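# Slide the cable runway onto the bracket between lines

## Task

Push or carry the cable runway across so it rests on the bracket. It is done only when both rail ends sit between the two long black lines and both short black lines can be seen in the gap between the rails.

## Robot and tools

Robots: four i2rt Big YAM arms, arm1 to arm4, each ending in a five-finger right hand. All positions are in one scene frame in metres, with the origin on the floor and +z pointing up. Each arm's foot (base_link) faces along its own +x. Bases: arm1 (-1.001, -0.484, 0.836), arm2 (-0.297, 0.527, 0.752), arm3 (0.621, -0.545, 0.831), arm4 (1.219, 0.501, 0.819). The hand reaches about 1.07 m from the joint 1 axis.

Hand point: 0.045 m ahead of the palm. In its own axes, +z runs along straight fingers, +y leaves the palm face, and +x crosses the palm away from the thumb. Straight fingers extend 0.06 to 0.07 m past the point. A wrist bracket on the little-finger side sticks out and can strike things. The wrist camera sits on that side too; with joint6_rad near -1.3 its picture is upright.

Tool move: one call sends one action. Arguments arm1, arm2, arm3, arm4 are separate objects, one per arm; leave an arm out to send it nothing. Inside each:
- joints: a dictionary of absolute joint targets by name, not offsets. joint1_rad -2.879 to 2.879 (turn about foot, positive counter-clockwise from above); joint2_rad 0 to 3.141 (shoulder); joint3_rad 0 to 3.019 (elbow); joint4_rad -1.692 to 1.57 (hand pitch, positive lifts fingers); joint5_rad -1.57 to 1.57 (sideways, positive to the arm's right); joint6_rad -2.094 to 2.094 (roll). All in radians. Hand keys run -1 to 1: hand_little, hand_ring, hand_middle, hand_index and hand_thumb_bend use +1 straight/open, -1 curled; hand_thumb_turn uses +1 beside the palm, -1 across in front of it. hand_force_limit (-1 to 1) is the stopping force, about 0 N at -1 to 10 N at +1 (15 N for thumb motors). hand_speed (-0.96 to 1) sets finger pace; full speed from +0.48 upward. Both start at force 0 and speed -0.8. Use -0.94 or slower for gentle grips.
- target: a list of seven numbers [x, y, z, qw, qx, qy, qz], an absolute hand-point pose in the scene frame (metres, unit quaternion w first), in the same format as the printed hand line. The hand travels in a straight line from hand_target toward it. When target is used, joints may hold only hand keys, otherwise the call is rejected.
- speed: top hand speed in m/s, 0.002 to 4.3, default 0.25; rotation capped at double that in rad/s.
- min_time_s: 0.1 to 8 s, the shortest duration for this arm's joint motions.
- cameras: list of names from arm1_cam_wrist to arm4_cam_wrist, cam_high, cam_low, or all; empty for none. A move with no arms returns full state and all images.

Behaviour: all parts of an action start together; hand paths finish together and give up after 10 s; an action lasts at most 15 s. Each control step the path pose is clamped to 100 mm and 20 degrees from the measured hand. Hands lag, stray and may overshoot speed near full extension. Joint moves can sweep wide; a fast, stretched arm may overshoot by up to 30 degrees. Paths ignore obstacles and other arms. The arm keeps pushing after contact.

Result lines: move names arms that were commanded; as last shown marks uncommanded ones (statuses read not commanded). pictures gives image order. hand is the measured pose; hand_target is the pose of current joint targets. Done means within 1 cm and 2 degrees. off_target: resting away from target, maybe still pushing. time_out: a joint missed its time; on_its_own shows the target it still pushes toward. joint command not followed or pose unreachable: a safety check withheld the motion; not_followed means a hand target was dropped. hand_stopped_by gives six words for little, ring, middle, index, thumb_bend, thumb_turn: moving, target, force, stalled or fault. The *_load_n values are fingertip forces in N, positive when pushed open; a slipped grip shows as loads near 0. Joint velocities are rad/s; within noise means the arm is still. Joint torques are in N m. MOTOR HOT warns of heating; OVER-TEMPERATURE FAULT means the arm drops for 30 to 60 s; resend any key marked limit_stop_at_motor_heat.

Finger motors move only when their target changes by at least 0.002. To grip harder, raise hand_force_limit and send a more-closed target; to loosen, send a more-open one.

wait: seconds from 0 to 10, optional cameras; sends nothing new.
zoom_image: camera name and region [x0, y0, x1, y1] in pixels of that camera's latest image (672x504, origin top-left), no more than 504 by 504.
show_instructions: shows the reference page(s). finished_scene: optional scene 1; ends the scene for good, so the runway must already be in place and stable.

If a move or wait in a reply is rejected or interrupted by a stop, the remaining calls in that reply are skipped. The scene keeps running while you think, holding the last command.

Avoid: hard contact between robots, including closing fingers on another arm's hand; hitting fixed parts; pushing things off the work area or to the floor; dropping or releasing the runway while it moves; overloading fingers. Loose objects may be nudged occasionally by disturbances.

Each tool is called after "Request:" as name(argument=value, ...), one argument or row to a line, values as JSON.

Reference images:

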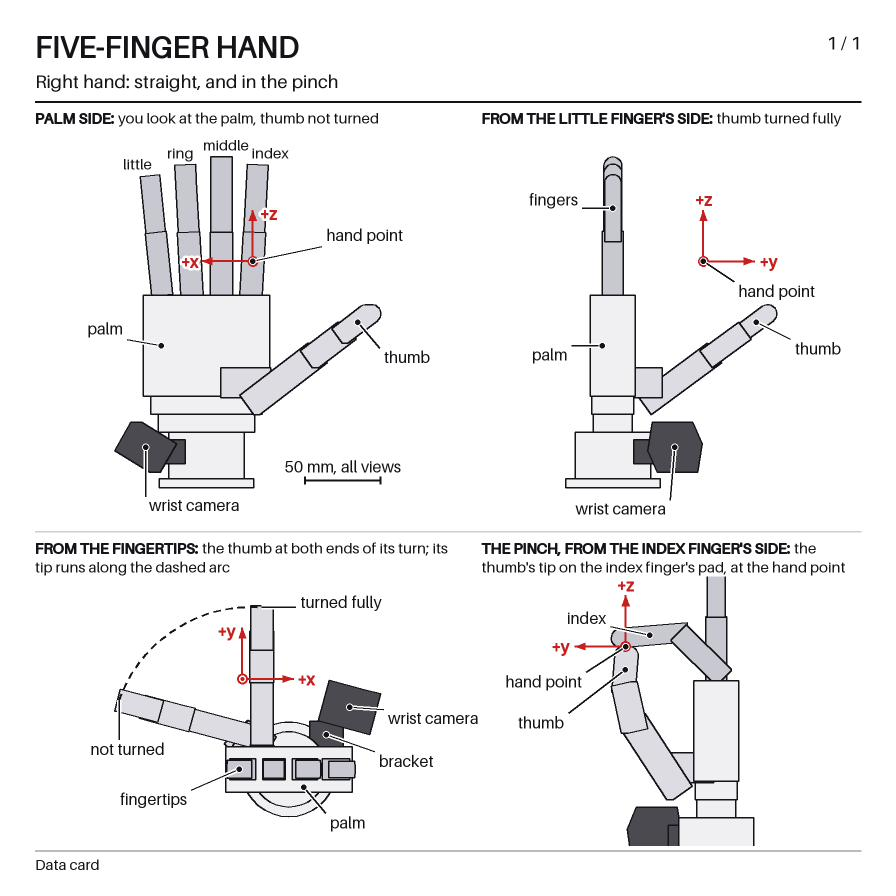

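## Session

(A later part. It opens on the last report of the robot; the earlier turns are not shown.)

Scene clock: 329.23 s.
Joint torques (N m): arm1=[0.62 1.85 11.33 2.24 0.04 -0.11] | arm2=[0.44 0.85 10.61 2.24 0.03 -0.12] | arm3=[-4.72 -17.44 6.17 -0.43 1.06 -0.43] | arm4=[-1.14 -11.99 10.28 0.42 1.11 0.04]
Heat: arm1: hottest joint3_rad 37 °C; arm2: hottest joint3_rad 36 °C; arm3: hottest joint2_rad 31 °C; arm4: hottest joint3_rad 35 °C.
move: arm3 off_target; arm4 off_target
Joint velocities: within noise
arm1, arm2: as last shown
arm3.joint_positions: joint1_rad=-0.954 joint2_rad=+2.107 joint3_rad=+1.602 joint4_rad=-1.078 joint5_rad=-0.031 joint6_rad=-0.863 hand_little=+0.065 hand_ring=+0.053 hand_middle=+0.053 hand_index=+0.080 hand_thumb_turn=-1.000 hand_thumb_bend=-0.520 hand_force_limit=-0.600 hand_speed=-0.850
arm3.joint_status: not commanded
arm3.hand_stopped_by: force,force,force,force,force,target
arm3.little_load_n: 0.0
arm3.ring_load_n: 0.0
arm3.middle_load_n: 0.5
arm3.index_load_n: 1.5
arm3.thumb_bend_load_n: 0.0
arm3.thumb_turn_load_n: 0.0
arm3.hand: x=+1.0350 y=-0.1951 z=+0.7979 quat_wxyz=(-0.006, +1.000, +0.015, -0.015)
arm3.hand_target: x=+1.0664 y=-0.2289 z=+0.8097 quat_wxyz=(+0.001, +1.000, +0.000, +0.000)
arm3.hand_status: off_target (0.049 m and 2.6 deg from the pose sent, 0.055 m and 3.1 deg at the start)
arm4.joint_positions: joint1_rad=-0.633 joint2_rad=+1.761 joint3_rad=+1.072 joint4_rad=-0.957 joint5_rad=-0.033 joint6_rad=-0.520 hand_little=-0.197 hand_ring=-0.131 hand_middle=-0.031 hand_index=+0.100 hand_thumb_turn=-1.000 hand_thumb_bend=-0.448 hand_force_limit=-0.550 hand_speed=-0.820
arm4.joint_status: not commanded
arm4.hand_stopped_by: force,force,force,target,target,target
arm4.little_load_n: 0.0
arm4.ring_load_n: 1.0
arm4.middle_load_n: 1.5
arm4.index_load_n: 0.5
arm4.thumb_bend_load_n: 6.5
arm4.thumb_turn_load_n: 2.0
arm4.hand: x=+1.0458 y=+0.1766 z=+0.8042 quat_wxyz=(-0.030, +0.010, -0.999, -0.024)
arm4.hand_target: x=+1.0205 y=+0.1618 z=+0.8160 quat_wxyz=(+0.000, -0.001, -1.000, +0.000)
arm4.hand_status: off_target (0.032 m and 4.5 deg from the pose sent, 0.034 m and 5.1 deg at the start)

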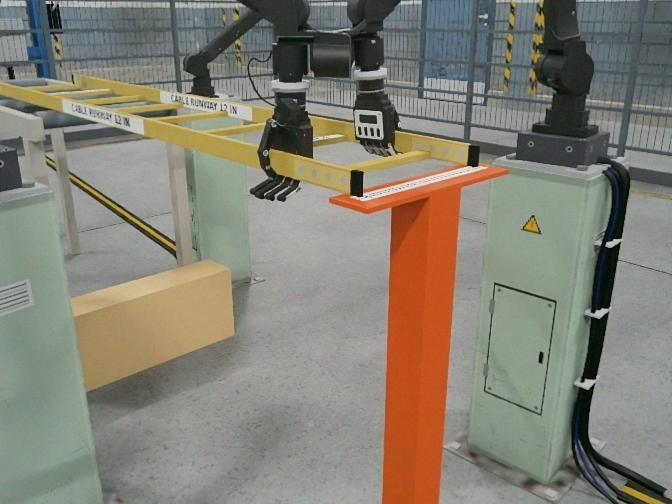

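Request:
zoom_image(
  camera="cam_low",
  region=[345, 185, 380, 210],
)

Request:
zoom_image(
  camera="cam_low",
  region=[460, 155, 495, 180],
)

Scaled by 14.400 from the camera's image (finer frame: 960x720).

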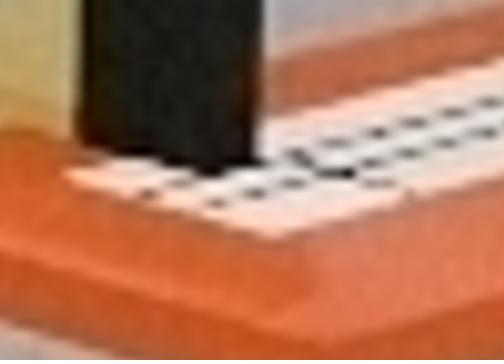

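Scaled by 14.400 from the camera's image (finer frame: 960x720).

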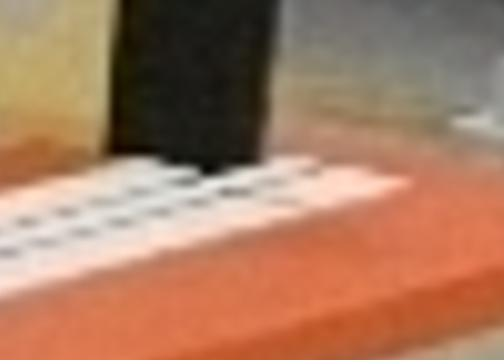

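Request:
move(
  arm3={"target": [1.067, -0.229, 0.798, 0, -1, 0, 0], "speed": 0.03},
  arm4={"target": [1.02, 0.161, 0.804, 0, 0, -1, 0], "speed": 0.03},
  cameras=["cam_low"],
)

Request:
zoom_image(
  camera="cam_low",
  region=[345, 185, 380, 210],
)

Request:
zoom_image(
  camera="cam_low",
  region=[460, 155, 495, 180],
)

Scene clock: 335.00 s.
Joint torques (N m): arm1=[1.03 1.32 11.17 2.24 0.04 -0.11] | arm2=[0.38 1.9 10.55 2.18 0.04 -0.17] | arm3=[-4.01 -16.56 5.27 0.08 1.01 -0.39] | arm4=[-0.5 -10.81 9.48 1.13 0.44 0.03]
Heat: arm1: hottest joint3_rad 37 °C; arm2: hottest joint3_rad 36 °C; arm3: hottest joint2_rad 31 °C; arm4: hottest joint3_rad 35 °C.
move: arm3 off_target; arm4 off_target
Joint velocities: within noise
arm1, arm2: as last shown
arm3.joint_positions: joint1_rad=-0.959 joint2_rad=+2.107 joint3_rad=+1.601 joint4_rad=-1.062 joint5_rad=-0.031 joint6_rad=-0.863 hand_little=+0.065 hand_ring=+0.053 hand_middle=+0.053 hand_index=+0.079 hand_thumb_turn=-1.000 hand_thumb_bend=-0.520 hand_force_limit=-0.600 hand_speed=-0.850
arm3.joint_status: not commanded
arm3.hand_stopped_by: force,force,force,force,force,target
arm3.little_load_n: 0.0
arm3.ring_load_n: 0.0
arm3.middle_load_n: 0.0
arm3.index_load_n: 0.5
arm3.thumb_bend_load_n: 0.5
arm3.thumb_turn_load_n: 0.5
arm3.hand: x=+1.0397 y=-0.1948 z=+0.7967 quat_wxyz=(-0.010, +1.000, +0.013, -0.009)
arm3.hand_target: x=+1.0647 y=-0.2286 z=+0.7980 quat_wxyz=(+0.000, +1.000, +0.000, -0.001)
arm3.hand_status: off_target (0.044 m and 2.2 deg from the pose sent, 0.046 m and 2.6 deg at the start)
arm4.joint_positions: joint1_rad=-0.641 joint2_rad=+1.764 joint3_rad=+1.072 joint4_rad=-0.943 joint5_rad=-0.016 joint6_rad=-0.519 hand_little=-0.197 hand_ring=-0.131 hand_middle=-0.031 hand_index=+0.100 hand_thumb_turn=-1.000 hand_thumb_bend=-0.448 hand_force_limit=-0.550 hand_speed=-0.820
arm4.joint_status: not commanded
arm4.hand_stopped_by: force,force,force,target,target,target
arm4.little_load_n: 0.5
arm4.ring_load_n: 0.5
arm4.middle_load_n: 0.0
arm4.index_load_n: 0.5
arm4.thumb_bend_load_n: 4.0
arm4.thumb_turn_load_n: 1.5
arm4.hand: x=+1.0386 y=+0.1771 z=+0.8019 quat_wxyz=(-0.020, +0.006, -1.000, -0.024)
arm4.hand_target: x=+1.0203 y=+0.1616 z=+0.8049 quat_wxyz=(+0.000, +0.000, -1.000, +0.000)
arm4.hand_status: off_target (0.025 m and 3.6 deg from the pose sent, 0.030 m and 4.5 deg at the start)

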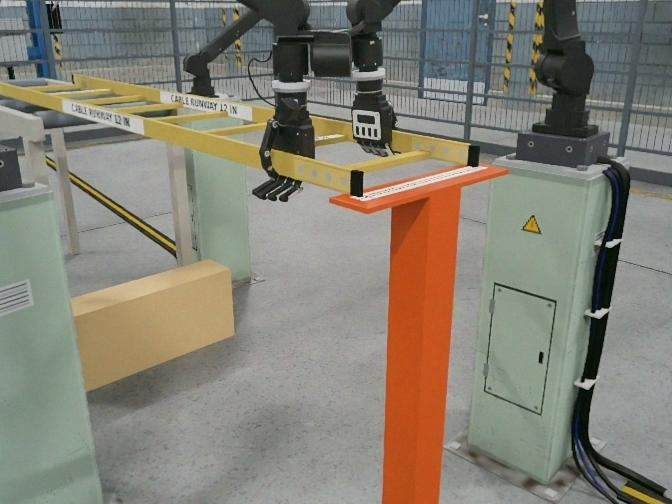

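Scaled by 14.400 from the camera's image (finer frame: 960x720).

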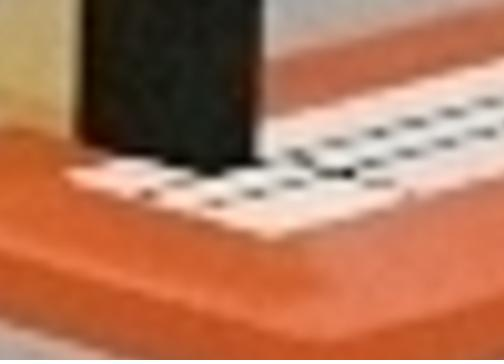

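Scaled by 14.400 from the camera's image (finer frame: 960x720).

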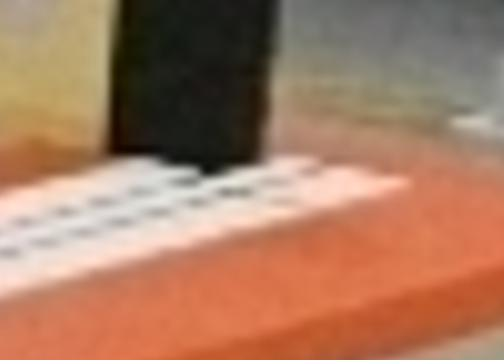

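Request:
move(
  arm3={"target": [1.044, -0.203, 0.795, 0, -1, 0, 0], "speed": 0.05},
  arm4={"target": [1.038, 0.172, 0.8, 0, 0, -1, 0], "speed": 0.05},
)

Request:
move(
  arm4={"joints": {"hand_thumb_bend": 1.0, "hand_little": 1.0, "hand_ring": 1.0, "hand_middle": 1.0, "hand_index": 1.0, "hand_speed": -0.6}},
  arm3={"joints": {"hand_thumb_bend": 0.3, "hand_little": 0.6, "hand_ring": 0.6, "hand_middle": 0.6, "hand_index": 0.6, "hand_speed": -0.6}},
)

Request:
move(
  arm4={"target": [1.042, 0.16, 1.02, 0, 0, -1, 0], "speed": 0.15, "joints": {"hand_thumb_turn": 1.0, "hand_speed": -0.1}},
)

Request:
move(
  arm4={"target": [1.19, 0.04, 0.99, 0, 0.7071, 0.7071, 0], "speed": 0.3},
  cameras=["arm4_cam_wrist", "cam_low", "arm3_cam_wrist"],
)

Request:
zoom_image(
  camera="arm4_cam_wrist",
  region=[370, 125, 430, 170],
)

Request:
zoom_image(
  camera="arm4_cam_wrist",
  region=[280, 330, 340, 375],
)

Scene clock: 340.57 s.
Joint torques (N m): arm1=[0.97 1.55 11.3 2.22 0.05 -0.09] | arm2=[0.56 0.91 10.69 2.02 0.04 -0.16] | arm3=[-0.5 -16.44 5.22 0.17 0.71 0.16] | arm4=[1.32 -11.93 6.57 0.5 0 0.19]
Heat: arm1: hottest joint3_rad 37 °C; arm2: hottest joint3_rad 36 °C; arm3: hottest joint2_rad 31 °C; arm4: hottest joint3_rad 35 °C.
move: arm3 done; arm4 done
Joint velocities: within noise
arm1, arm2: as last shown
arm3.joint_positions: joint1_rad=-0.959 joint2_rad=+2.107 joint3_rad=+1.601 joint4_rad=-1.057 joint5_rad=-0.023 joint6_rad=-0.856 hand_little=+0.065 hand_ring=+0.053 hand_middle=+0.053 hand_index=+0.079 hand_thumb_turn=-1.000 hand_thumb_bend=-0.520 hand_force_limit=-0.600 hand_speed=-0.850
arm3.joint_status: not commanded
arm3.hand_stopped_by: force,force,force,force,force,target
arm3.little_load_n: 0.0
arm3.ring_load_n: 0.5
arm3.middle_load_n: 0.0
arm3.index_load_n: 0.0
arm3.thumb_bend_load_n: 0.0
arm3.thumb_turn_load_n: 0.0
arm3.hand: x=+1.0410 y=-0.1946 z=+0.7964 quat_wxyz=(-0.009, +1.000, +0.010, -0.005)
arm3.hand_target: x=+1.0439 y=-0.2030 z=+0.7950 quat_wxyz=(+0.000, +1.000, +0.000, +0.000)
arm3.hand_status: done (0.009 m and 1.7 deg from the pose sent, 0.009 m and 2.2 deg at the start)
arm4.joint_positions: joint1_rad=-0.641 joint2_rad=+1.751 joint3_rad=+1.046 joint4_rad=-0.899 joint5_rad=-0.004 joint6_rad=-0.512 hand_little=-0.197 hand_ring=-0.131 hand_middle=-0.031 hand_index=+0.100 hand_thumb_turn=-1.000 hand_thumb_bend=-0.449 hand_force_limit=-0.550 hand_speed=-0.820
arm4.joint_status: not commanded
arm4.hand_stopped_by: force,force,force,target,target,target
arm4.little_load_n: 0.0
arm4.ring_load_n: 0.0
arm4.middle_load_n: 0.0
arm4.index_load_n: 0.0
arm4.thumb_bend_load_n: 0.5
arm4.thumb_turn_load_n: 0.0
arm4.hand: x=+1.0370 y=+0.1778 z=+0.7972 quat_wxyz=(-0.007, +0.003, -1.000, -0.013)
arm4.hand_target: x=+1.0381 y=+0.1721 z=+0.8000 quat_wxyz=(+0.000, +0.000, -1.000, +0.000)
arm4.hand_status: done (0.007 m and 1.7 deg from the pose sent, 0.005 m and 3.6 deg at the start)
pictures: none

Scene clock: 343.60 s.
Joint torques (N m): arm1=[0.91 1.49 11.21 2.25 0.05 -0.12] | arm2=[0.09 1.9 10.25 1.89 -0.02 -0.13] | arm3=[-0.26 -16.03 5.27 0.18 0.6 0.11] | arm4=[1.2 -11.81 6.6 0.2 0 0.16]
Heat: arm1: hottest joint3_rad 37 °C; arm2: hottest joint3_rad 36 °C; arm3: hottest joint2_rad 31 °C; arm4: hottest joint3_rad 34 °C.
move: arm3 done; arm4 done
Joint velocities: within noise
arm1, arm2: as last shown
arm3.joint_positions: joint1_rad=-0.958 joint2_rad=+2.107 joint3_rad=+1.601 joint4_rad=-1.056 joint5_rad=-0.020 joint6_rad=-0.853 hand_little=+0.600 hand_ring=+0.600 hand_middle=+0.600 hand_index=+0.600 hand_thumb_turn=-1.000 hand_thumb_bend=+0.300 hand_force_limit=-0.600 hand_speed=-0.600
arm3.joint_status: all done
arm3.hand_stopped_by: target,target,target,target,target,target
arm3.little_load_n: 0.0
arm3.ring_load_n: 0.0
arm3.middle_load_n: 0.0
arm3.index_load_n: 0.0
arm3.thumb_bend_load_n: 0.0
arm3.thumb_turn_load_n: 0.0
arm3.hand: x=+1.0412 y=-0.1947 z=+0.7964 quat_wxyz=(-0.008, +1.000, +0.009, -0.004)
arm3.hand_target: x=+1.0439 y=-0.2029 z=+0.7950 quat_wxyz=(+0.000, +1.000, +0.000, +0.000)
arm3.hand_status: not commanded
arm4.joint_positions: joint1_rad=-0.641 joint2_rad=+1.751 joint3_rad=+1.046 joint4_rad=-0.892 joint5_rad=-0.005 joint6_rad=-0.511 hand_little=+1.000 hand_ring=+1.000 hand_middle=+1.000 hand_index=+1.000 hand_thumb_turn=-1.000 hand_thumb_bend=+1.000 hand_force_limit=-0.550 hand_speed=-0.600
arm4.joint_status: all done
arm4.hand_stopped_by: target,target,target,target,target,target
arm4.little_load_n: 0.0
arm4.ring_load_n: 0.0
arm4.middle_load_n: 0.0
arm4.index_load_n: 0.0
arm4.thumb_bend_load_n: 0.0
arm4.thumb_turn_load_n: 0.0
arm4.hand: x=+1.0362 y=+0.1761 z=+0.7968 quat_wxyz=(-0.006, +0.002, -1.000, -0.010)
arm4.hand_target: x=+1.0380 y=+0.1721 z=+0.8001 quat_wxyz=(+0.000, +0.000, -1.000, +0.000)
arm4.hand_status: not commanded
pictures: none

Scene clock: 345.77 s.
Joint torques (N m): arm1=[1.03 1.61 11.18 2.26 0.05 -0.11] | arm2=[0.73 1.32 10.37 2.11 0 -0.13] | arm3=[-0.21 -16.32 5.35 0.2 0.57 0.1] | arm4=[1.55 -10.23 13.63 -0.94 0.02 0.16]
Heat: arm1: hottest joint3_rad 37 °C; arm2: hottest joint3_rad 36 °C; arm3: hottest joint2_rad 31 °C; arm4: hottest joint3_rad 34 °C.
move: arm4 off_target
Joint velocities: within noise
arm1, arm2, arm3: as last shown
arm4.joint_positions: joint1_rad=-0.625 joint2_rad=+1.531 joint3_rad=+1.363 joint4_rad=-1.447 joint5_rad=-0.006 joint6_rad=-0.493 hand_little=+1.000 hand_ring=+1.000 hand_middle=+1.000 hand_index=+1.000 hand_thumb_turn=+1.000 hand_thumb_bend=+1.000 hand_force_limit=-0.550 hand_speed=-0.100
arm4.joint_status: all done
arm4.hand_stopped_by: target,target,target,target,target,target
arm4.little_load_n: 0.0
arm4.ring_load_n: 0.0
arm4.middle_load_n: 0.0
arm4.index_load_n: 0.0
arm4.thumb_bend_load_n: 0.0
arm4.thumb_turn_load_n: 0.0
arm4.hand: x=+1.0446 y=+0.1735 z=+1.0024 quat_wxyz=(-0.010, +0.001, -1.000, -0.018)
arm4.hand_target: x=+1.0423 y=+0.1607 z=+1.0200 quat_wxyz=(+0.000, +0.000, -1.000, +0.001)
arm4.hand_status: off_target (0.022 m and 2.4 deg from the pose sent, 0.224 m and 1.3 deg at the start)
pictures: none

Scene clock: 349.40 s.
Joint torques (N m): arm1=[0.73 1.49 11.22 2.25 0.04 -0.11] | arm2=[0.85 1.55 10.62 2.14 0 -0.12] | arm3=[-0.03 -16.21 5.35 0.2 0.59 0.11] | arm4=[1.14 -10.81 8.32 0.24 0.04 0.16]
Heat: arm1: hottest joint3_rad 37 °C; arm2: hottest joint3_rad 36 °C; arm3: hottest joint3_rad 31 °C; arm4: hottest joint3_rad 34 °C.
move: arm4 done
Joint velocities: within noise
arm1.joint_positions: joint1_rad=-0.179 joint2_rad=+0.616 joint3_rad=+1.343 joint4_rad=-1.162 joint5_rad=+0.207 joint6_rad=-0.998 hand_little=+1.000 hand_ring=+1.000 hand_middle=+1.000 hand_index=+1.000 hand_thumb_turn=+1.000 hand_thumb_bend=+1.000 hand_force_limit=+0.000 hand_speed=-0.800
arm1.joint_status: not commanded
arm1.hand_stopped_by: target,target,target,target,target,target
arm1.little_load_n: 0.0
arm1.ring_load_n: 0.0
arm1.middle_load_n: 0.0
arm1.index_load_n: 0.0
arm1.thumb_bend_load_n: 0.0
arm1.thumb_turn_load_n: 0.0
arm1.hand: x=-0.8576 y=-0.2730 z=+1.3336 quat_wxyz=(-0.370, +0.808, +0.230, +0.397)
arm1.hand_target: x=-0.8580 y=-0.2742 z=+1.3434 quat_wxyz=(-0.378, +0.803, +0.227, +0.402)
arm1.hand_status: not commanded
arm2.joint_positions: joint1_rad=-0.281 joint2_rad=+0.626 joint3_rad=+1.356 joint4_rad=-1.179 joint5_rad=+0.124 joint6_rad=-1.343 hand_little=+1.000 hand_ring=+1.000 hand_middle=+1.000 hand_index=+1.000 hand_thumb_turn=+1.000 hand_thumb_bend=+1.000 hand_force_limit=+0.000 hand_speed=-0.800
arm2.joint_status: not commanded
arm2.hand_stopped_by: target,target,target,target,target,target
arm2.little_load_n: 0.0
arm2.ring_load_n: 0.0
arm2.middle_load_n: 0.0
arm2.index_load_n: 0.0
arm2.thumb_bend_load_n: 0.0
arm2.thumb_turn_load_n: 0.0
arm2.hand: x=-0.4598 y=+0.3157 z=+1.2610 quat_wxyz=(+0.436, +0.366, -0.763, +0.306)
arm2.hand_target: x=-0.4591 y=+0.3172 z=+1.2702 quat_wxyz=(+0.442, +0.363, -0.758, +0.312)
arm2.hand_status: not commanded
arm3: as last shown
arm3.little_load_n: 0.5
arm4.joint_positions: joint1_rad=-0.348 joint2_rad=+1.522 joint3_rad=+1.322 joint4_rad=-1.391 joint5_rad=-0.008 joint6_rad=+1.351 hand_little=+1.000 hand_ring=+1.000 hand_middle=+1.000 hand_index=+1.000 hand_thumb_turn=+1.000 hand_thumb_bend=+1.000 hand_force_limit=-0.550 hand_speed=-0.100
arm4.joint_status: not commanded
arm4.hand_stopped_by: target,target,target,target,target,target
arm4.little_load_n: 0.0
arm4.ring_load_n: 0.0
arm4.middle_load_n: 0.0
arm4.index_load_n: 0.5
arm4.thumb_bend_load_n: 0.0
arm4.thumb_turn_load_n: 0.0
arm4.hand: x=+1.1885 y=+0.0402 z=+0.9873 quat_wxyz=(+0.004, -0.705, -0.710, -0.008)
arm4.hand_target: x=+1.1901 y=+0.0400 z=+0.9900 quat_wxyz=(+0.000, -0.707, -0.707, +0.000)
arm4.hand_status: done (0.003 m and 1.1 deg from the pose sent, 0.198 m and 90.2 deg at the start)
pictures: arm3_cam_wrist, arm4_cam_wrist, cam_low
arm3_cam_wrist: T_world_to_cam=[[0.23367, -0.97201, 0.02453, -0.44998], [-0.84222, -0.18973, 0.50465, 0.44135], [-0.48586, -0.13858, -0.86298, 1.28199]] pos_world=[1.09973, -0.17599, 0.89465]
arm4_cam_wrist: T_world_to_cam=[[0.94588, 0.32449, 0.00458, -1.14363], [0.28539, -0.83843, 0.46432, -0.76383], [0.15451, -0.43788, -0.88566, 0.82917]] pos_world=[1.1716, 0.09376, 1.09425]

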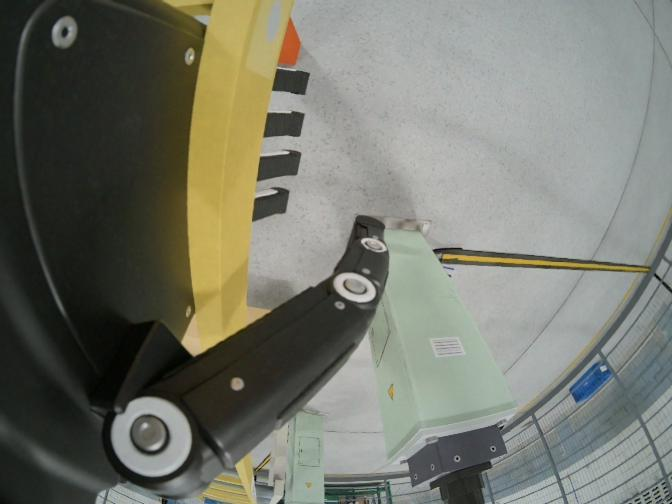

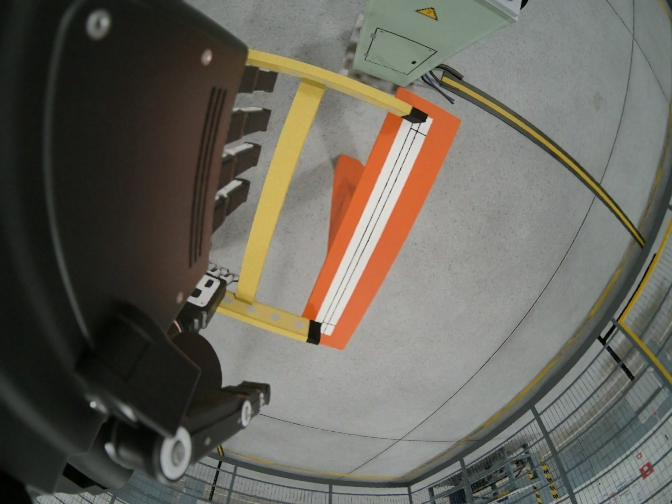

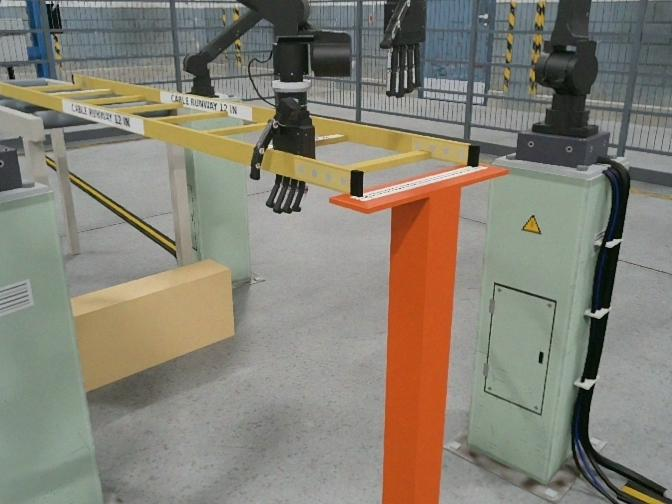

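Scaled by 8.400 from the camera's image (finer frame: 960x720).

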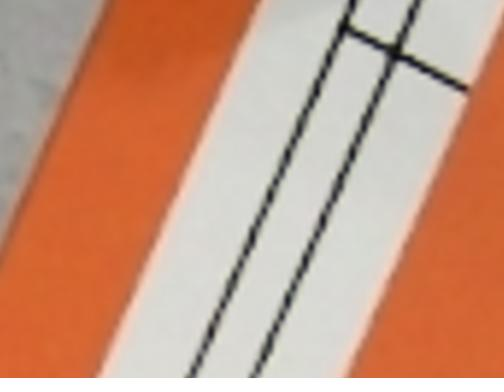

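Scaled by 8.400 from the camera's image (finer frame: 960x720).

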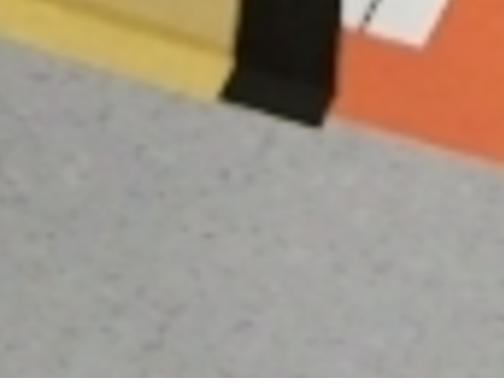

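Request:
zoom_image(
  camera="arm4_cam_wrist",
  region=[390, 95, 450, 140],
)

Request:
zoom_image(
  camera="arm4_cam_wrist",
  region=[290, 305, 350, 350],
)

Scaled by 8.400 from the camera's image (finer frame: 960x720).

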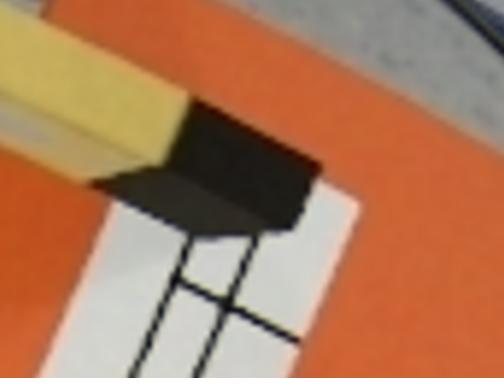

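Scaled by 8.400 from the camera's image (finer frame: 960x720).

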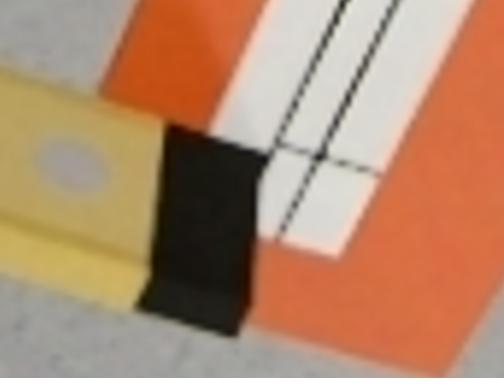

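Request:
move(
  arm4={"target": [1.06, 0.18, 1.03, 0, 0, -1, 0], "speed": 0.3, "joints": {"hand_thumb_turn": -1, "hand_speed": -0.1}},
  arm3={"joints": {"hand_thumb_bend": -0.8, "hand_force_limit": -0.5, "hand_speed": -0.8}},
)

Request:
move(
  arm4={"target": [1.05, 0.16, 0.93, 0, 0, -1, 0], "speed": 0.15},
  arm3={"joints": {"hand_little": -0.35, "hand_ring": -0.25, "hand_middle": 0.1, "hand_index": 0.12, "hand_force_limit": -0.5, "hand_speed": -0.8}},
)

Request:
move(
  arm4={"target": [1.05, 0.16, 0.8, 0, 0, -1, 0], "speed": 0.12},
)

Request:
move(
  arm4={"target": [1.05, 0.174, 0.8, 0, 0, -1, 0], "speed": 0.06},
  cameras=["arm3_cam_wrist", "arm4_cam_wrist", "cam_low"],
)

Scene clock: 358.43 s.
Joint torques (N m): arm1=[0.73 1.85 11.19 2.21 0.03 -0.1] | arm2=[0.67 1.49 10.51 2.07 0.01 -0.13] | arm3=[-0.21 -16.03 5.22 0.25 0.55 0.09] | arm4=[0.15 -9.82 12.78 -0.92 -0.08 -0.06]
Heat: arm1: hottest joint3_rad 37 °C; arm2: hottest joint3_rad 36 °C; arm3: hottest joint3_rad 31 °C; arm4: hottest joint3_rad 35 °C.
move: arm3 off_target; arm4 off_target
Joint velocities: within noise
arm1, arm2: as last shown
arm3.joint_positions: joint1_rad=-0.958 joint2_rad=+2.107 joint3_rad=+1.601 joint4_rad=-1.056 joint5_rad=-0.019 joint6_rad=-0.853 hand_little=+0.600 hand_ring=+0.600 hand_middle=+0.600 hand_index=+0.600 hand_thumb_turn=-1.000 hand_thumb_bend=-0.536 hand_force_limit=-0.500 hand_speed=-0.800
arm3.joint_status: hand_thumb_bend off_target (ended at -0.536, target -0.800); the others done
arm3.hand_stopped_by: target,target,target,target,force,target
arm3.little_load_n: 0.0
arm3.ring_load_n: 0.0
arm3.middle_load_n: 0.0
arm3.index_load_n: 0.0
arm3.thumb_bend_load_n: 4.5
arm3.thumb_turn_load_n: 0.5
arm3.hand: x=+1.0412 y=-0.1947 z=+0.7965 quat_wxyz=(-0.008, +1.000, +0.009, -0.004)
arm3.hand_target: x=+1.0439 y=-0.2029 z=+0.7950 quat_wxyz=(+0.000, +1.000, +0.000, +0.000)
arm3.hand_status: not commanded
arm4.joint_positions: joint1_rad=-0.592 joint2_rad=+1.469 joint3_rad=+1.322 joint4_rad=-1.467 joint5_rad=-0.002 joint6_rad=-0.454 hand_little=+1.000 hand_ring=+1.000 hand_middle=+1.000 hand_index=+1.000 hand_thumb_turn=-1.000 hand_thumb_bend=+1.000 hand_force_limit=-0.550 hand_speed=-0.100
arm4.joint_status: all done
arm4.hand_stopped_by: target,target,target,target,target,target
arm4.little_load_n: 0.0
arm4.ring_load_n: 0.0
arm4.middle_load_n: 0.0
arm4.index_load_n: 0.0
arm4.thumb_bend_load_n: 0.0
arm4.thumb_turn_load_n: 0.0
arm4.hand: x=+1.0669 y=+0.1868 z=+1.0129 quat_wxyz=(-0.008, -0.002, -1.000, -0.019)
arm4.hand_target: x=+1.0603 y=+0.1806 z=+1.0298 quat_wxyz=(+0.000, +0.000, -1.000, +0.000)
arm4.hand_status: off_target (0.020 m and 2.3 deg from the pose sent, 0.195 m and 89.6 deg at the start)
pictures: none

Scene clock: 360.63 s.
Joint torques (N m): arm1=[0.97 1.85 11.28 2.28 0.05 -0.11] | arm2=[0.85 1.08 10.67 2.13 0.04 -0.1] | arm3=[-0.79 -16.67 5.26 -0.42 0.57 0.13] | arm4=[0.03 -9.93 8.43 0.24 -0.08 -0.04]
Heat: arm1: hottest joint3_rad 37 °C; arm2: hottest joint3_rad 36 °C; arm3: hottest joint3_rad 31 °C; arm4: hottest joint3_rad 35 °C.
move: arm3 done; arm4 done
Joint velocities: within noise
arm1, arm2: as last shown
arm3.joint_positions: joint1_rad=-0.957 joint2_rad=+2.115 joint3_rad=+1.599 joint4_rad=-1.044 joint5_rad=-0.019 joint6_rad=-0.855 hand_little=-0.350 hand_ring=-0.250 hand_middle=+0.100 hand_index=+0.120 hand_thumb_turn=-1.000 hand_thumb_bend=-0.537 hand_force_limit=-0.500 hand_speed=-0.800
arm3.joint_status: all done
arm3.hand_stopped_by: target,target,target,target,force,target
arm3.little_load_n: 1.0
arm3.ring_load_n: 0.0
arm3.middle_load_n: 0.0
arm3.index_load_n: 0.0
arm3.thumb_bend_load_n: 0.0
arm3.thumb_turn_load_n: 0.0
arm3.hand: x=+1.0420 y=-0.1934 z=+0.7913 quat_wxyz=(-0.009, +1.000, +0.011, -0.002)
arm3.hand_target: x=+1.0439 y=-0.2030 z=+0.7951 quat_wxyz=(+0.000, +1.000, +0.000, +0.000)
arm3.hand_status: not commanded
arm4.joint_positions: joint1_rad=-0.592 joint2_rad=+1.571 joint3_rad=+1.228 joint4_rad=-1.237 joint5_rad=-0.003 joint6_rad=-0.454 hand_little=+1.000 hand_ring=+1.000 hand_middle=+1.000 hand_index=+1.000 hand_thumb_turn=-1.000 hand_thumb_bend=+1.000 hand_force_limit=-0.550 hand_speed=-0.100
arm4.joint_status: not commanded
arm4.hand_stopped_by: target,target,target,target,target,target
arm4.little_load_n: 0.0
arm4.ring_load_n: 0.0
arm4.middle_load_n: 0.0
arm4.index_load_n: 0.0
arm4.thumb_bend_load_n: 0.0
arm4.thumb_turn_load_n: 0.0
arm4.hand: x=+1.0533 y=+0.1600 z=+0.9330 quat_wxyz=(+0.000, -0.002, -1.000, -0.003)
arm4.hand_target: x=+1.0500 y=+0.1600 z=+0.9300 quat_wxyz=(+0.000, +0.000, -1.000, +0.000)
arm4.hand_status: done (0.004 m and 0.4 deg from the pose sent, 0.089 m and 2.3 deg at the start)
pictures: none

Scene clock: 362.40 s.
Joint torques (N m): arm1=[0.56 1.67 11.17 2.25 0.04 -0.08] | arm2=[-0.56 1.38 10.44 2.14 0.02 -0.11] | arm3=[-0.26 -16.62 5.37 -0.4 0.56 0.15] | arm4=[0.26 -10.46 6.84 0.28 -0.07 -0.04]
Heat: arm1: hottest joint3_rad 37 °C; arm2: hottest joint3_rad 36 °C; arm3: hottest joint3_rad 31 °C; arm4: hottest joint3_rad 34 °C.
move: arm4 done
Joint velocities: within noise
arm1, arm2, arm3: as last shown
arm4.joint_positions: joint1_rad=-0.592 joint2_rad=+1.741 joint3_rad=+1.061 joint4_rad=-0.896 joint5_rad=-0.003 joint6_rad=-0.454 hand_little=+1.000 hand_ring=+1.000 hand_middle=+1.000 hand_index=+1.000 hand_thumb_turn=-1.000 hand_thumb_bend=+1.000 hand_force_limit=-0.550 hand_speed=-0.100
arm4.joint_status: not commanded
arm4.hand_stopped_by: target,target,target,target,target,target
arm4.little_load_n: 0.0
arm4.ring_load_n: 0.0
arm4.middle_load_n: 0.0
arm4.index_load_n: 0.0
arm4.thumb_bend_load_n: 0.0
arm4.thumb_turn_load_n: 0.0
arm4.hand: x=+1.0521 y=+0.1589 z=+0.8039 quat_wxyz=(+0.000, -0.002, -1.000, -0.002)
arm4.hand_target: x=+1.0499 y=+0.1600 z=+0.8001 quat_wxyz=(+0.000, +0.000, -1.000, +0.000)
arm4.hand_status: done (0.005 m and 0.3 deg from the pose sent, 0.133 m and 0.4 deg at the start)
pictures: none

Scene clock: 363.43 s.
Joint torques (N m): arm1=[1.03 1.38 11.19 2.3 0.04 -0.1] | arm2=[0.73 1.2 10.63 2.18 0.03 -0.12] | arm3=[-0.5 -17.26 5.22 -0.36 0.54 0.12] | arm4=[0.26 -11.63 6.43 0.2 -0.06 -0.07]
Heat: arm1: hottest joint3_rad 37 °C; arm2: hottest joint3_rad 36 °C; arm3: hottest joint2_rad 31 °C; arm4: hottest joint3_rad 34 °C.
move: arm4 done
Joint velocities: within noise
arm1, arm2, arm3: as last shown
arm1.middle_load_n: -0.5
arm1.thumb_bend_load_n: -0.5
arm2.little_load_n: -0.5
arm4.joint_positions: joint1_rad=-0.605 joint2_rad=+1.734 joint3_rad=+1.025 joint4_rad=-0.885 joint5_rad=-0.003 joint6_rad=-0.466 hand_little=+1.000 hand_ring=+1.000 hand_middle=+1.000 hand_index=+1.000 hand_thumb_turn=-1.000 hand_thumb_bend=+1.000 hand_force_limit=-0.550 hand_speed=-0.100
arm4.joint_status: not commanded
arm4.hand_stopped_by: target,target,target,target,target,target
arm4.little_load_n: 0.0
arm4.ring_load_n: 0.0
arm4.middle_load_n: 0.0
arm4.index_load_n: 0.0
arm4.thumb_bend_load_n: 0.0
arm4.thumb_turn_load_n: 0.0
arm4.hand: x=+1.0534 y=+0.1739 z=+0.7975 quat_wxyz=(-0.003, -0.002, -1.000, -0.009)
arm4.hand_target: x=+1.0500 y=+0.1739 z=+0.8000 quat_wxyz=(+0.000, +0.000, -1.000, +0.000)
arm4.hand_status: done (0.004 m and 1.2 deg from the pose sent, 0.016 m and 0.3 deg at the start)
arm3_cam_wrist: T_world_to_cam=[[0.23761, -0.97106, 0.02401, -0.45229], [-0.84297, -0.19386, 0.50181, 0.44709], [-0.48263, -0.13948, -0.86464, 1.27584]] pos_world=[1.10012, -0.17458, 0.88966]
arm4_cam_wrist: T_world_to_cam=[[-0.31383, 0.94944, 0.00829, 0.15699], [0.83019, 0.27016, 0.48764, -1.31037], [0.46075, 0.15992, -0.873, 0.30384]] pos_world=[0.99713, 0.15636, 0.90294]

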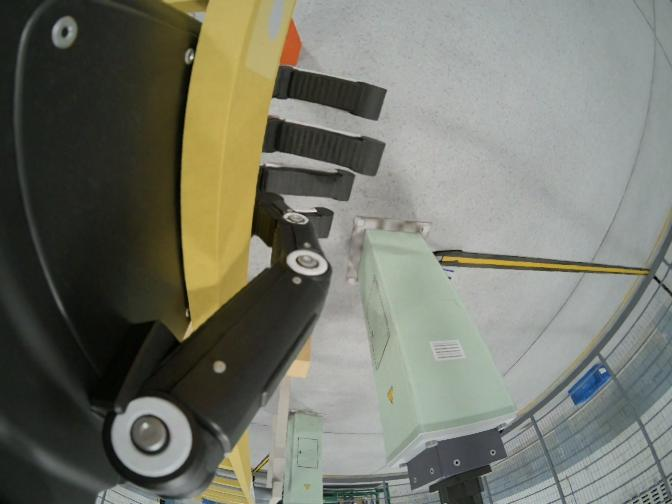

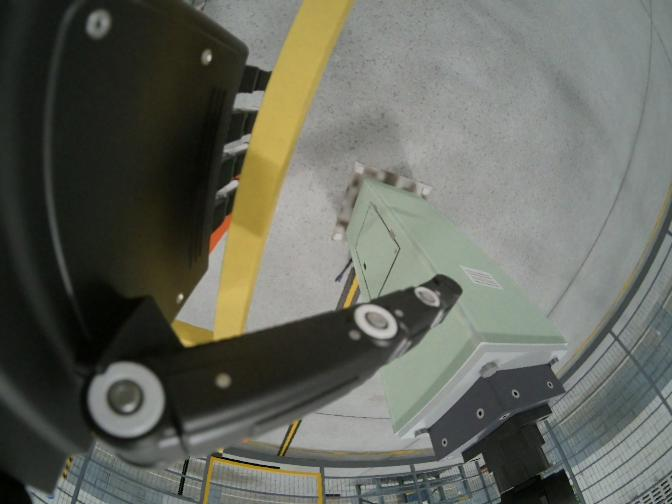

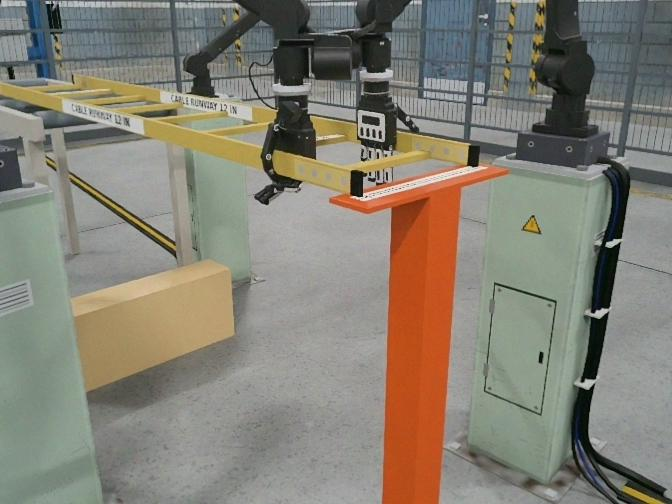

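Request:
move(
  arm4={"target": [1.05, 0.179, 0.8, 0, 0, -1, 0], "speed": 0.06, "joints": {"hand_thumb_bend": -0.7, "hand_force_limit": -0.5, "hand_speed": -0.8}},
  arm3={"joints": {"hand_thumb_bend": -0.9, "hand_force_limit": -0.5, "hand_speed": -0.8}},
)

Request:
move(
  arm4={"joints": {"hand_little": -0.35, "hand_ring": -0.25, "hand_middle": 0.1, "hand_index": 0.12, "hand_force_limit": -0.5, "hand_speed": -0.8}},
  cameras=["arm3_cam_wrist", "arm4_cam_wrist", "cam_low"],
)

Request:
zoom_image(
  camera="cam_low",
  region=[345, 185, 380, 210],
)

Scene clock: 370.87 s.
Joint torques (N m): arm1=[0.62 1.61 11.23 2.22 0.05 -0.13] | arm2=[0.15 1.79 10.59 2.21 -0.03 -0.14] | arm3=[-0.5 -16.85 5.5 -0.44 0.52 0.12] | arm4=[0.26 -11.46 6.93 0.21 -0.06 -0.05]
Heat: arm1: hottest joint3_rad 37 °C; arm2: hottest joint3_rad 36 °C; arm3: hottest joint2_rad 31 °C; arm4: hottest joint3_rad 34 °C.
move: arm3 off_target; arm4 off_target
Joint velocities: within noise
arm1, arm2: as last shown
arm1.middle_load_n: 0.0
arm1.thumb_bend_load_n: 0.0
arm2.little_load_n: 0.0
arm3.joint_positions: joint1_rad=-0.957 joint2_rad=+2.115 joint3_rad=+1.597 joint4_rad=-1.044 joint5_rad=-0.018 joint6_rad=-0.855 hand_little=-0.350 hand_ring=-0.250 hand_middle=+0.100 hand_index=+0.120 hand_thumb_turn=-1.000 hand_thumb_bend=-0.609 hand_force_limit=-0.500 hand_speed=-0.800
arm3.joint_status: hand_thumb_bend off_target (ended at -0.609, target -0.900); the others done
arm3.hand_stopped_by: target,target,target,target,force,target
arm3.little_load_n: 1.0
arm3.ring_load_n: 0.0
arm3.middle_load_n: 0.0
arm3.index_load_n: 0.0
arm3.thumb_bend_load_n: 5.0
arm3.thumb_turn_load_n: 0.5
arm3.hand: x=+1.0413 y=-0.1943 z=+0.7905 quat_wxyz=(-0.008, +1.000, +0.011, -0.003)
arm3.hand_target: x=+1.0439 y=-0.2029 z=+0.7951 quat_wxyz=(+0.000, +1.000, +0.000, +0.000)
arm3.hand_status: not commanded
arm4.joint_positions: joint1_rad=-0.612 joint2_rad=+1.725 joint3_rad=+1.005 joint4_rad=-0.881 joint5_rad=-0.003 joint6_rad=-0.473 hand_little=+1.000 hand_ring=+1.000 hand_middle=+1.000 hand_index=+1.000 hand_thumb_turn=-1.000 hand_thumb_bend=-0.570 hand_force_limit=-0.500 hand_speed=-0.800
arm4.joint_status: hand_thumb_bend off_target (ended at -0.570, target -0.700); the others done
arm4.hand_stopped_by: target,target,target,target,force,target
arm4.little_load_n: 0.0
arm4.ring_load_n: 0.0
arm4.middle_load_n: 0.0
arm4.index_load_n: 0.0
arm4.thumb_bend_load_n: 4.0
arm4.thumb_turn_load_n: 1.0
arm4.hand: x=+1.0543 y=+0.1824 z=+0.7960 quat_wxyz=(-0.005, -0.003, -1.000, -0.012)
arm4.hand_target: x=+1.0500 y=+0.1791 z=+0.8000 quat_wxyz=(+0.000, +0.000, -1.000, +0.000)
arm4.hand_status: done (0.007 m and 1.6 deg from the pose sent, 0.007 m and 1.2 deg at the start)
pictures: none

Scene clock: 373.77 s.
Joint torques (N m): arm1=[0.91 1.55 11.36 2.26 0.03 -0.09] | arm2=[0.5 1.79 10.56 2.09 -0.01 -0.15] | arm3=[-0.32 -17.08 5.45 -0.5 0.51 0.15] | arm4=[0.32 -11.69 7.39 -0.31 0.04 0.13]
Heat: arm1: hottest joint3_rad 37 °C; arm2: hottest joint3_rad 36 °C; arm3: hottest joint2_rad 31 °C; arm4: hottest joint2_rad 33 °C.
move: arm4 done
Joint velocities: within noise
arm1, arm2, arm3: as last shown
arm4.joint_positions: joint1_rad=-0.612 joint2_rad=+1.728 joint3_rad=+0.999 joint4_rad=-0.870 joint5_rad=-0.005 joint6_rad=-0.492 hand_little=-0.349 hand_ring=-0.250 hand_middle=+0.100 hand_index=+0.120 hand_thumb_turn=-1.000 hand_thumb_bend=-0.570 hand_force_limit=-0.500 hand_speed=-0.800
arm4.joint_status: all done
arm4.hand_stopped_by: target,target,target,target,force,target
arm4.little_load_n: 2.0
arm4.ring_load_n: 0.0
arm4.middle_load_n: 0.0
arm4.index_load_n: 0.0
arm4.thumb_bend_load_n: 3.5
arm4.thumb_turn_load_n: 1.0
arm4.hand: x=+1.0538 y=+0.1835 z=+0.7928 quat_wxyz=(-0.006, +0.007, -1.000, -0.011)
arm4.hand_target: x=+1.0501 y=+0.1791 z=+0.8000 quat_wxyz=(+0.000, +0.000, -1.000, +0.000)
arm4.hand_status: not commanded
arm3_cam_wrist: T_world_to_cam=[[0.23767, -0.97099, 0.02634, -0.45495], [-0.84235, -0.19253, 0.50337, 0.44515], [-0.48369, -0.14182, -0.86367, 1.27461]] pos_world=[1.09962, -0.17528, 0.88875]
arm4_cam_wrist: T_world_to_cam=[[-0.33115, 0.94353, 0.00987, 0.16615], [0.82246, 0.28349, 0.49315, -1.30963], [0.4625, 0.17142, -0.86989, 0.29146]] pos_world=[0.99733, 0.16454, 0.89774]

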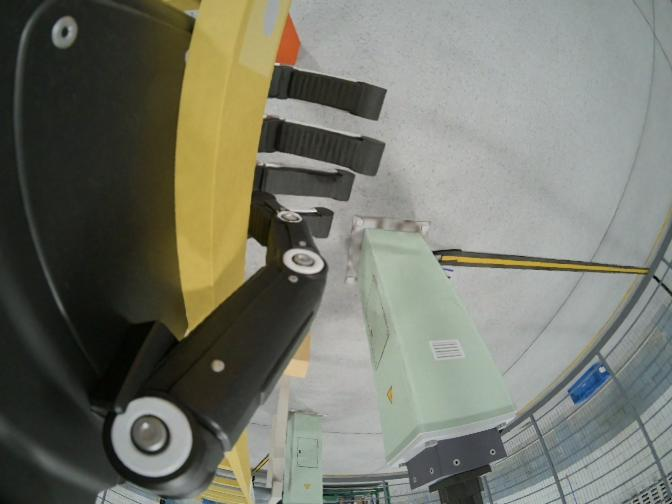

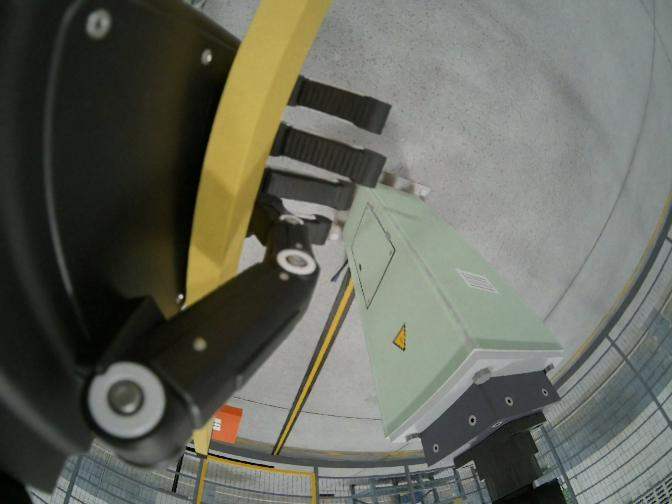

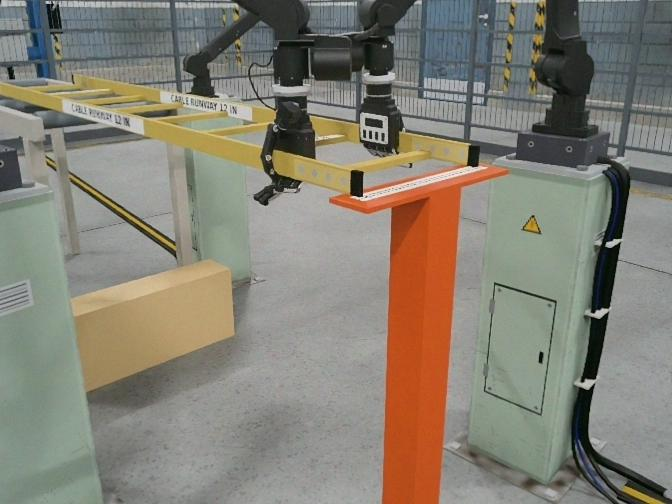

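Scaled by 14.400 from the camera's image (finer frame: 960x720).

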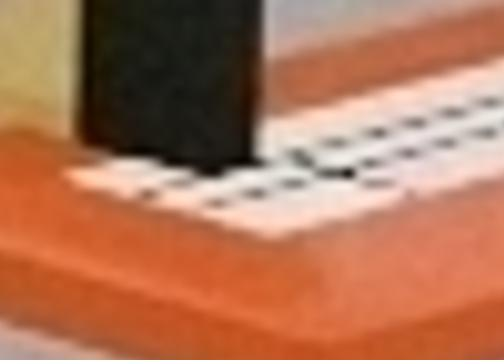

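Request:
move(
  arm3={"target": [1.048, -0.203, 0.842, 0, -1, 0, 0], "speed": 0.04},
  arm4={"target": [1.055, 0.178, 0.845, 0, 0, -1, 0], "speed": 0.04},
  cameras=["cam_low"],
)

Request:
zoom_image(
  camera="cam_low",
  region=[345, 175, 380, 200],
)

Request:
zoom_image(
  camera="cam_low",
  region=[460, 145, 495, 170],
)

Scene clock: 376.63 s.
Joint torques (N m): arm1=[0.91 1.55 11.26 2.28 0.03 -0.11] | arm2=[-0.03 1.2 10.54 2.06 0 -0.09] | arm3=[-0.56 -20.42 7.76 -3.08 0.37 0.09] | arm4=[1.14 -15.56 10.56 -4.59 0.46 0.26]
Heat: arm1: hottest joint3_rad 37 °C; arm2: hottest joint3_rad 36 °C; arm3: hottest joint2_rad 31 °C; arm4: hottest joint2_rad 33 °C.
move: arm3 off_target; arm4 off_target
Joint velocities: within noise
arm1, arm2: as last shown
arm1.thumb_bend_load_n: 0.5
arm3.joint_positions: joint1_rad=-0.957 joint2_rad=+2.112 joint3_rad=+1.613 joint4_rad=-1.082 joint5_rad=-0.015 joint6_rad=-0.855 hand_little=-0.350 hand_ring=-0.250 hand_middle=+0.100 hand_index=+0.120 hand_thumb_turn=-1.000 hand_thumb_bend=-0.609 hand_force_limit=-0.500 hand_speed=-0.800
arm3.joint_status: not commanded
arm3.hand_stopped_by: target,target,target,target,force,target
arm3.little_load_n: 1.0
arm3.ring_load_n: 0.5
arm3.middle_load_n: 0.0
arm3.index_load_n: 0.0
arm3.thumb_bend_load_n: 4.5
arm3.thumb_turn_load_n: 0.0
arm3.hand: x=+1.0401 y=-0.1962 z=+0.7991 quat_wxyz=(+0.000, +1.000, +0.010, -0.009)
arm3.hand_target: x=+1.0475 y=-0.2031 z=+0.8401 quat_wxyz=(+0.000, +1.000, +0.000, +0.000)
arm3.hand_status: off_target (0.044 m and 1.5 deg from the pose sent, 0.053 m and 1.5 deg at the start)
arm4.joint_positions: joint1_rad=-0.612 joint2_rad=+1.708 joint3_rad=+0.999 joint4_rad=-0.885 joint5_rad=-0.017 joint6_rad=-0.493 hand_little=-0.349 hand_ring=-0.250 hand_middle=+0.100 hand_index=+0.120 hand_thumb_turn=-1.000 hand_thumb_bend=-0.570 hand_force_limit=-0.500 hand_speed=-0.800
arm4.joint_status: not commanded
arm4.hand_stopped_by: target,target,target,target,force,target
arm4.little_load_n: 4.0
arm4.ring_load_n: 0.5
arm4.middle_load_n: 0.0
arm4.index_load_n: 0.0
arm4.thumb_bend_load_n: 4.0
arm4.thumb_turn_load_n: 0.5
arm4.hand: x=+1.0563 y=+0.1832 z=+0.8006 quat_wxyz=(-0.010, +0.008, -1.000, -0.006)
arm4.hand_target: x=+1.0554 y=+0.1788 z=+0.8413 quat_wxyz=(+0.000, +0.000, -1.000, +0.001)
arm4.hand_status: off_target (0.045 m and 1.6 deg from the pose sent, 0.052 m and 1.6 deg at the start)

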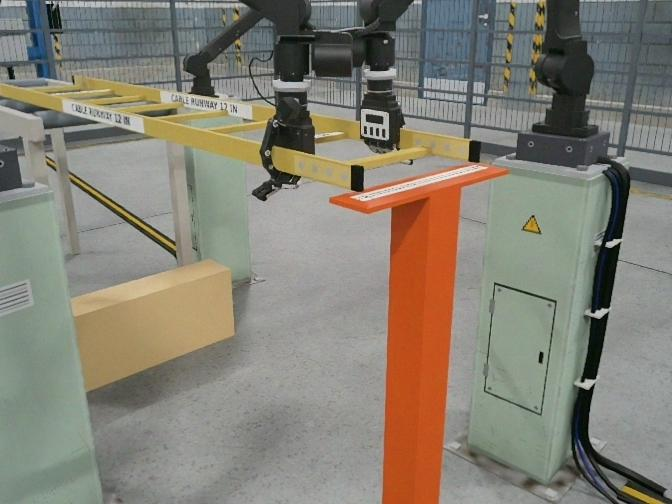

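Scaled by 14.400 from the camera's image (finer frame: 960x720).

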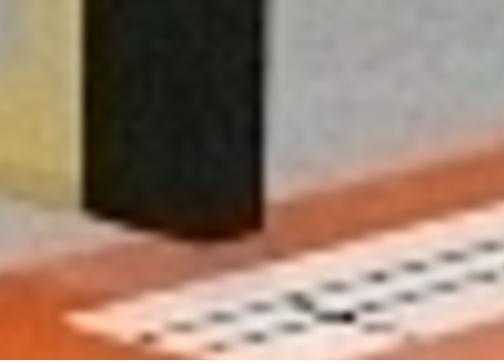

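Scaled by 14.400 from the camera's image (finer frame: 960x720).

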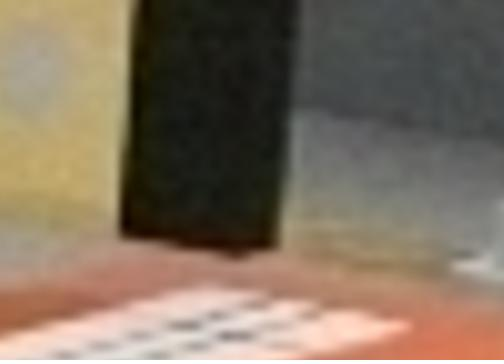

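Request:
move(
  arm3={"target": [1.058, -0.21, 0.842, 0, -1, 0, 0], "speed": 0.03},
  arm4={"target": [1.059, 0.173, 0.845, 0, 0, -1, 0], "speed": 0.03},
  cameras=["cam_low"],
)

Request:
zoom_image(
  camera="cam_low",
  region=[345, 175, 380, 200],
)

Request:
zoom_image(
  camera="cam_low",
  region=[460, 145, 495, 170],
)

Scene clock: 379.73 s.
Joint torques (N m): arm1=[0.67 1.55 11.19 2.3 0.04 -0.11] | arm2=[0.56 1.44 10.62 1.95 -0.01 -0.11] | arm3=[-2.49 -20.07 8.42 -3.26 0.38 -0.11] | arm4=[1.85 -15.27 11.21 -4.6 0.42 0.38]
Heat: arm1: hottest joint3_rad 37 °C; arm2: hottest joint3_rad 36 °C; arm3: hottest joint2_rad 31 °C; arm4: hottest joint2_rad 33 °C.
move: arm3 off_target; arm4 off_target
Joint velocities: within noise
arm1.joint_positions: joint1_rad=-0.179 joint2_rad=+0.616 joint3_rad=+1.343 joint4_rad=-1.162 joint5_rad=+0.207 joint6_rad=-0.998 hand_little=+1.000 hand_ring=+1.000 hand_middle=+1.000 hand_index=+1.000 hand_thumb_turn=+1.000 hand_thumb_bend=+1.000 hand_force_limit=+0.000 hand_speed=-0.800
arm1.joint_status: not commanded
arm1.hand_stopped_by: target,target,target,target,target,target
arm1.little_load_n: 0.0
arm1.ring_load_n: 0.0
arm1.middle_load_n: 0.0
arm1.index_load_n: 0.0
arm1.thumb_bend_load_n: 0.0
arm1.thumb_turn_load_n: 0.0
arm1.hand: x=-0.8576 y=-0.2730 z=+1.3336 quat_wxyz=(-0.370, +0.808, +0.230, +0.397)
arm1.hand_target: x=-0.8580 y=-0.2742 z=+1.3434 quat_wxyz=(-0.378, +0.803, +0.227, +0.402)
arm1.hand_status: not commanded
arm2.joint_positions: joint1_rad=-0.281 joint2_rad=+0.626 joint3_rad=+1.356 joint4_rad=-1.179 joint5_rad=+0.124 joint6_rad=-1.343 hand_little=+1.000 hand_ring=+1.000 hand_middle=+1.000 hand_index=+1.000 hand_thumb_turn=+1.000 hand_thumb_bend=+1.000 hand_force_limit=+0.000 hand_speed=-0.800
arm2.joint_status: not commanded
arm2.hand_stopped_by: target,target,target,target,target,target
arm2.little_load_n: 0.0
arm2.ring_load_n: 0.0
arm2.middle_load_n: 0.0
arm2.index_load_n: 0.0
arm2.thumb_bend_load_n: 0.0
arm2.thumb_turn_load_n: 0.0
arm2.hand: x=-0.4598 y=+0.3157 z=+1.2610 quat_wxyz=(+0.436, +0.366, -0.763, +0.306)
arm2.hand_target: x=-0.4591 y=+0.3172 z=+1.2702 quat_wxyz=(+0.442, +0.363, -0.758, +0.312)
arm2.hand_status: not commanded
arm3.joint_positions: joint1_rad=-0.958 joint2_rad=+2.112 joint3_rad=+1.615 joint4_rad=-1.082 joint5_rad=-0.015 joint6_rad=-0.855 hand_little=-0.350 hand_ring=-0.250 hand_middle=+0.100 hand_index=+0.120 hand_thumb_turn=-1.000 hand_thumb_bend=-0.609 hand_force_limit=-0.500 hand_speed=-0.800
arm3.joint_status: not commanded
arm3.hand_stopped_by: target,target,target,target,force,target
arm3.little_load_n: 1.0
arm3.ring_load_n: 0.0
arm3.middle_load_n: 0.0
arm3.index_load_n: 0.0
arm3.thumb_bend_load_n: 4.5
arm3.thumb_turn_load_n: 0.0
arm3.hand: x=+1.0410 y=-0.1964 z=+0.7995 quat_wxyz=(-0.001, +1.000, +0.010, -0.008)
arm3.hand_target: x=+1.0569 y=-0.2102 z=+0.8402 quat_wxyz=(+0.000, +1.000, +0.000, +0.001)
arm3.hand_status: off_target (0.048 m and 1.5 deg from the pose sent, 0.049 m and 1.5 deg at the start)
arm4.joint_positions: joint1_rad=-0.609 joint2_rad=+1.708 joint3_rad=+0.999 joint4_rad=-0.885 joint5_rad=-0.017 joint6_rad=-0.492 hand_little=-0.349 hand_ring=-0.250 hand_middle=+0.100 hand_index=+0.120 hand_thumb_turn=-1.000 hand_thumb_bend=-0.570 hand_force_limit=-0.500 hand_speed=-0.800
arm4.joint_status: not commanded
arm4.hand_stopped_by: target,target,target,target,force,target
arm4.little_load_n: 4.0
arm4.ring_load_n: 0.5
arm4.middle_load_n: 0.0
arm4.index_load_n: 0.0
arm4.thumb_bend_load_n: 4.0
arm4.thumb_turn_load_n: 0.5
arm4.hand: x=+1.0573 y=+0.1828 z=+0.8007 quat_wxyz=(-0.010, +0.009, -1.000, -0.006)
arm4.hand_target: x=+1.0592 y=+0.1740 z=+0.8415 quat_wxyz=(+0.000, +0.000, -1.000, +0.001)
arm4.hand_status: off_target (0.045 m and 1.7 deg from the pose sent, 0.046 m and 1.6 deg at the start)

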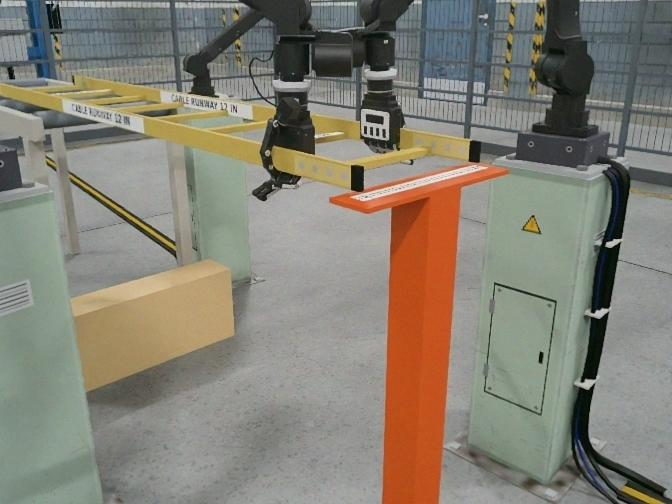

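Scaled by 14.400 from the camera's image (finer frame: 960x720).

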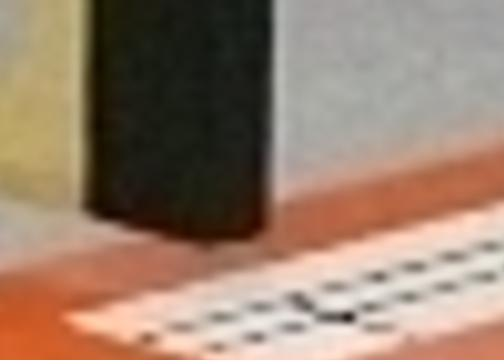

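Scaled by 14.400 from the camera's image (finer frame: 960x720).

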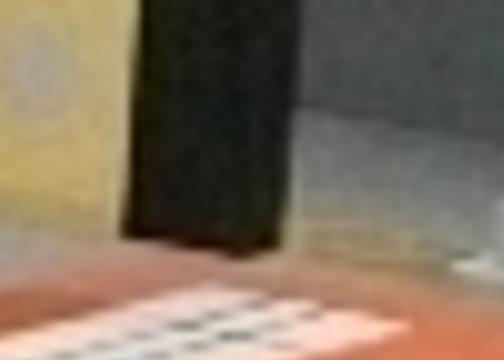

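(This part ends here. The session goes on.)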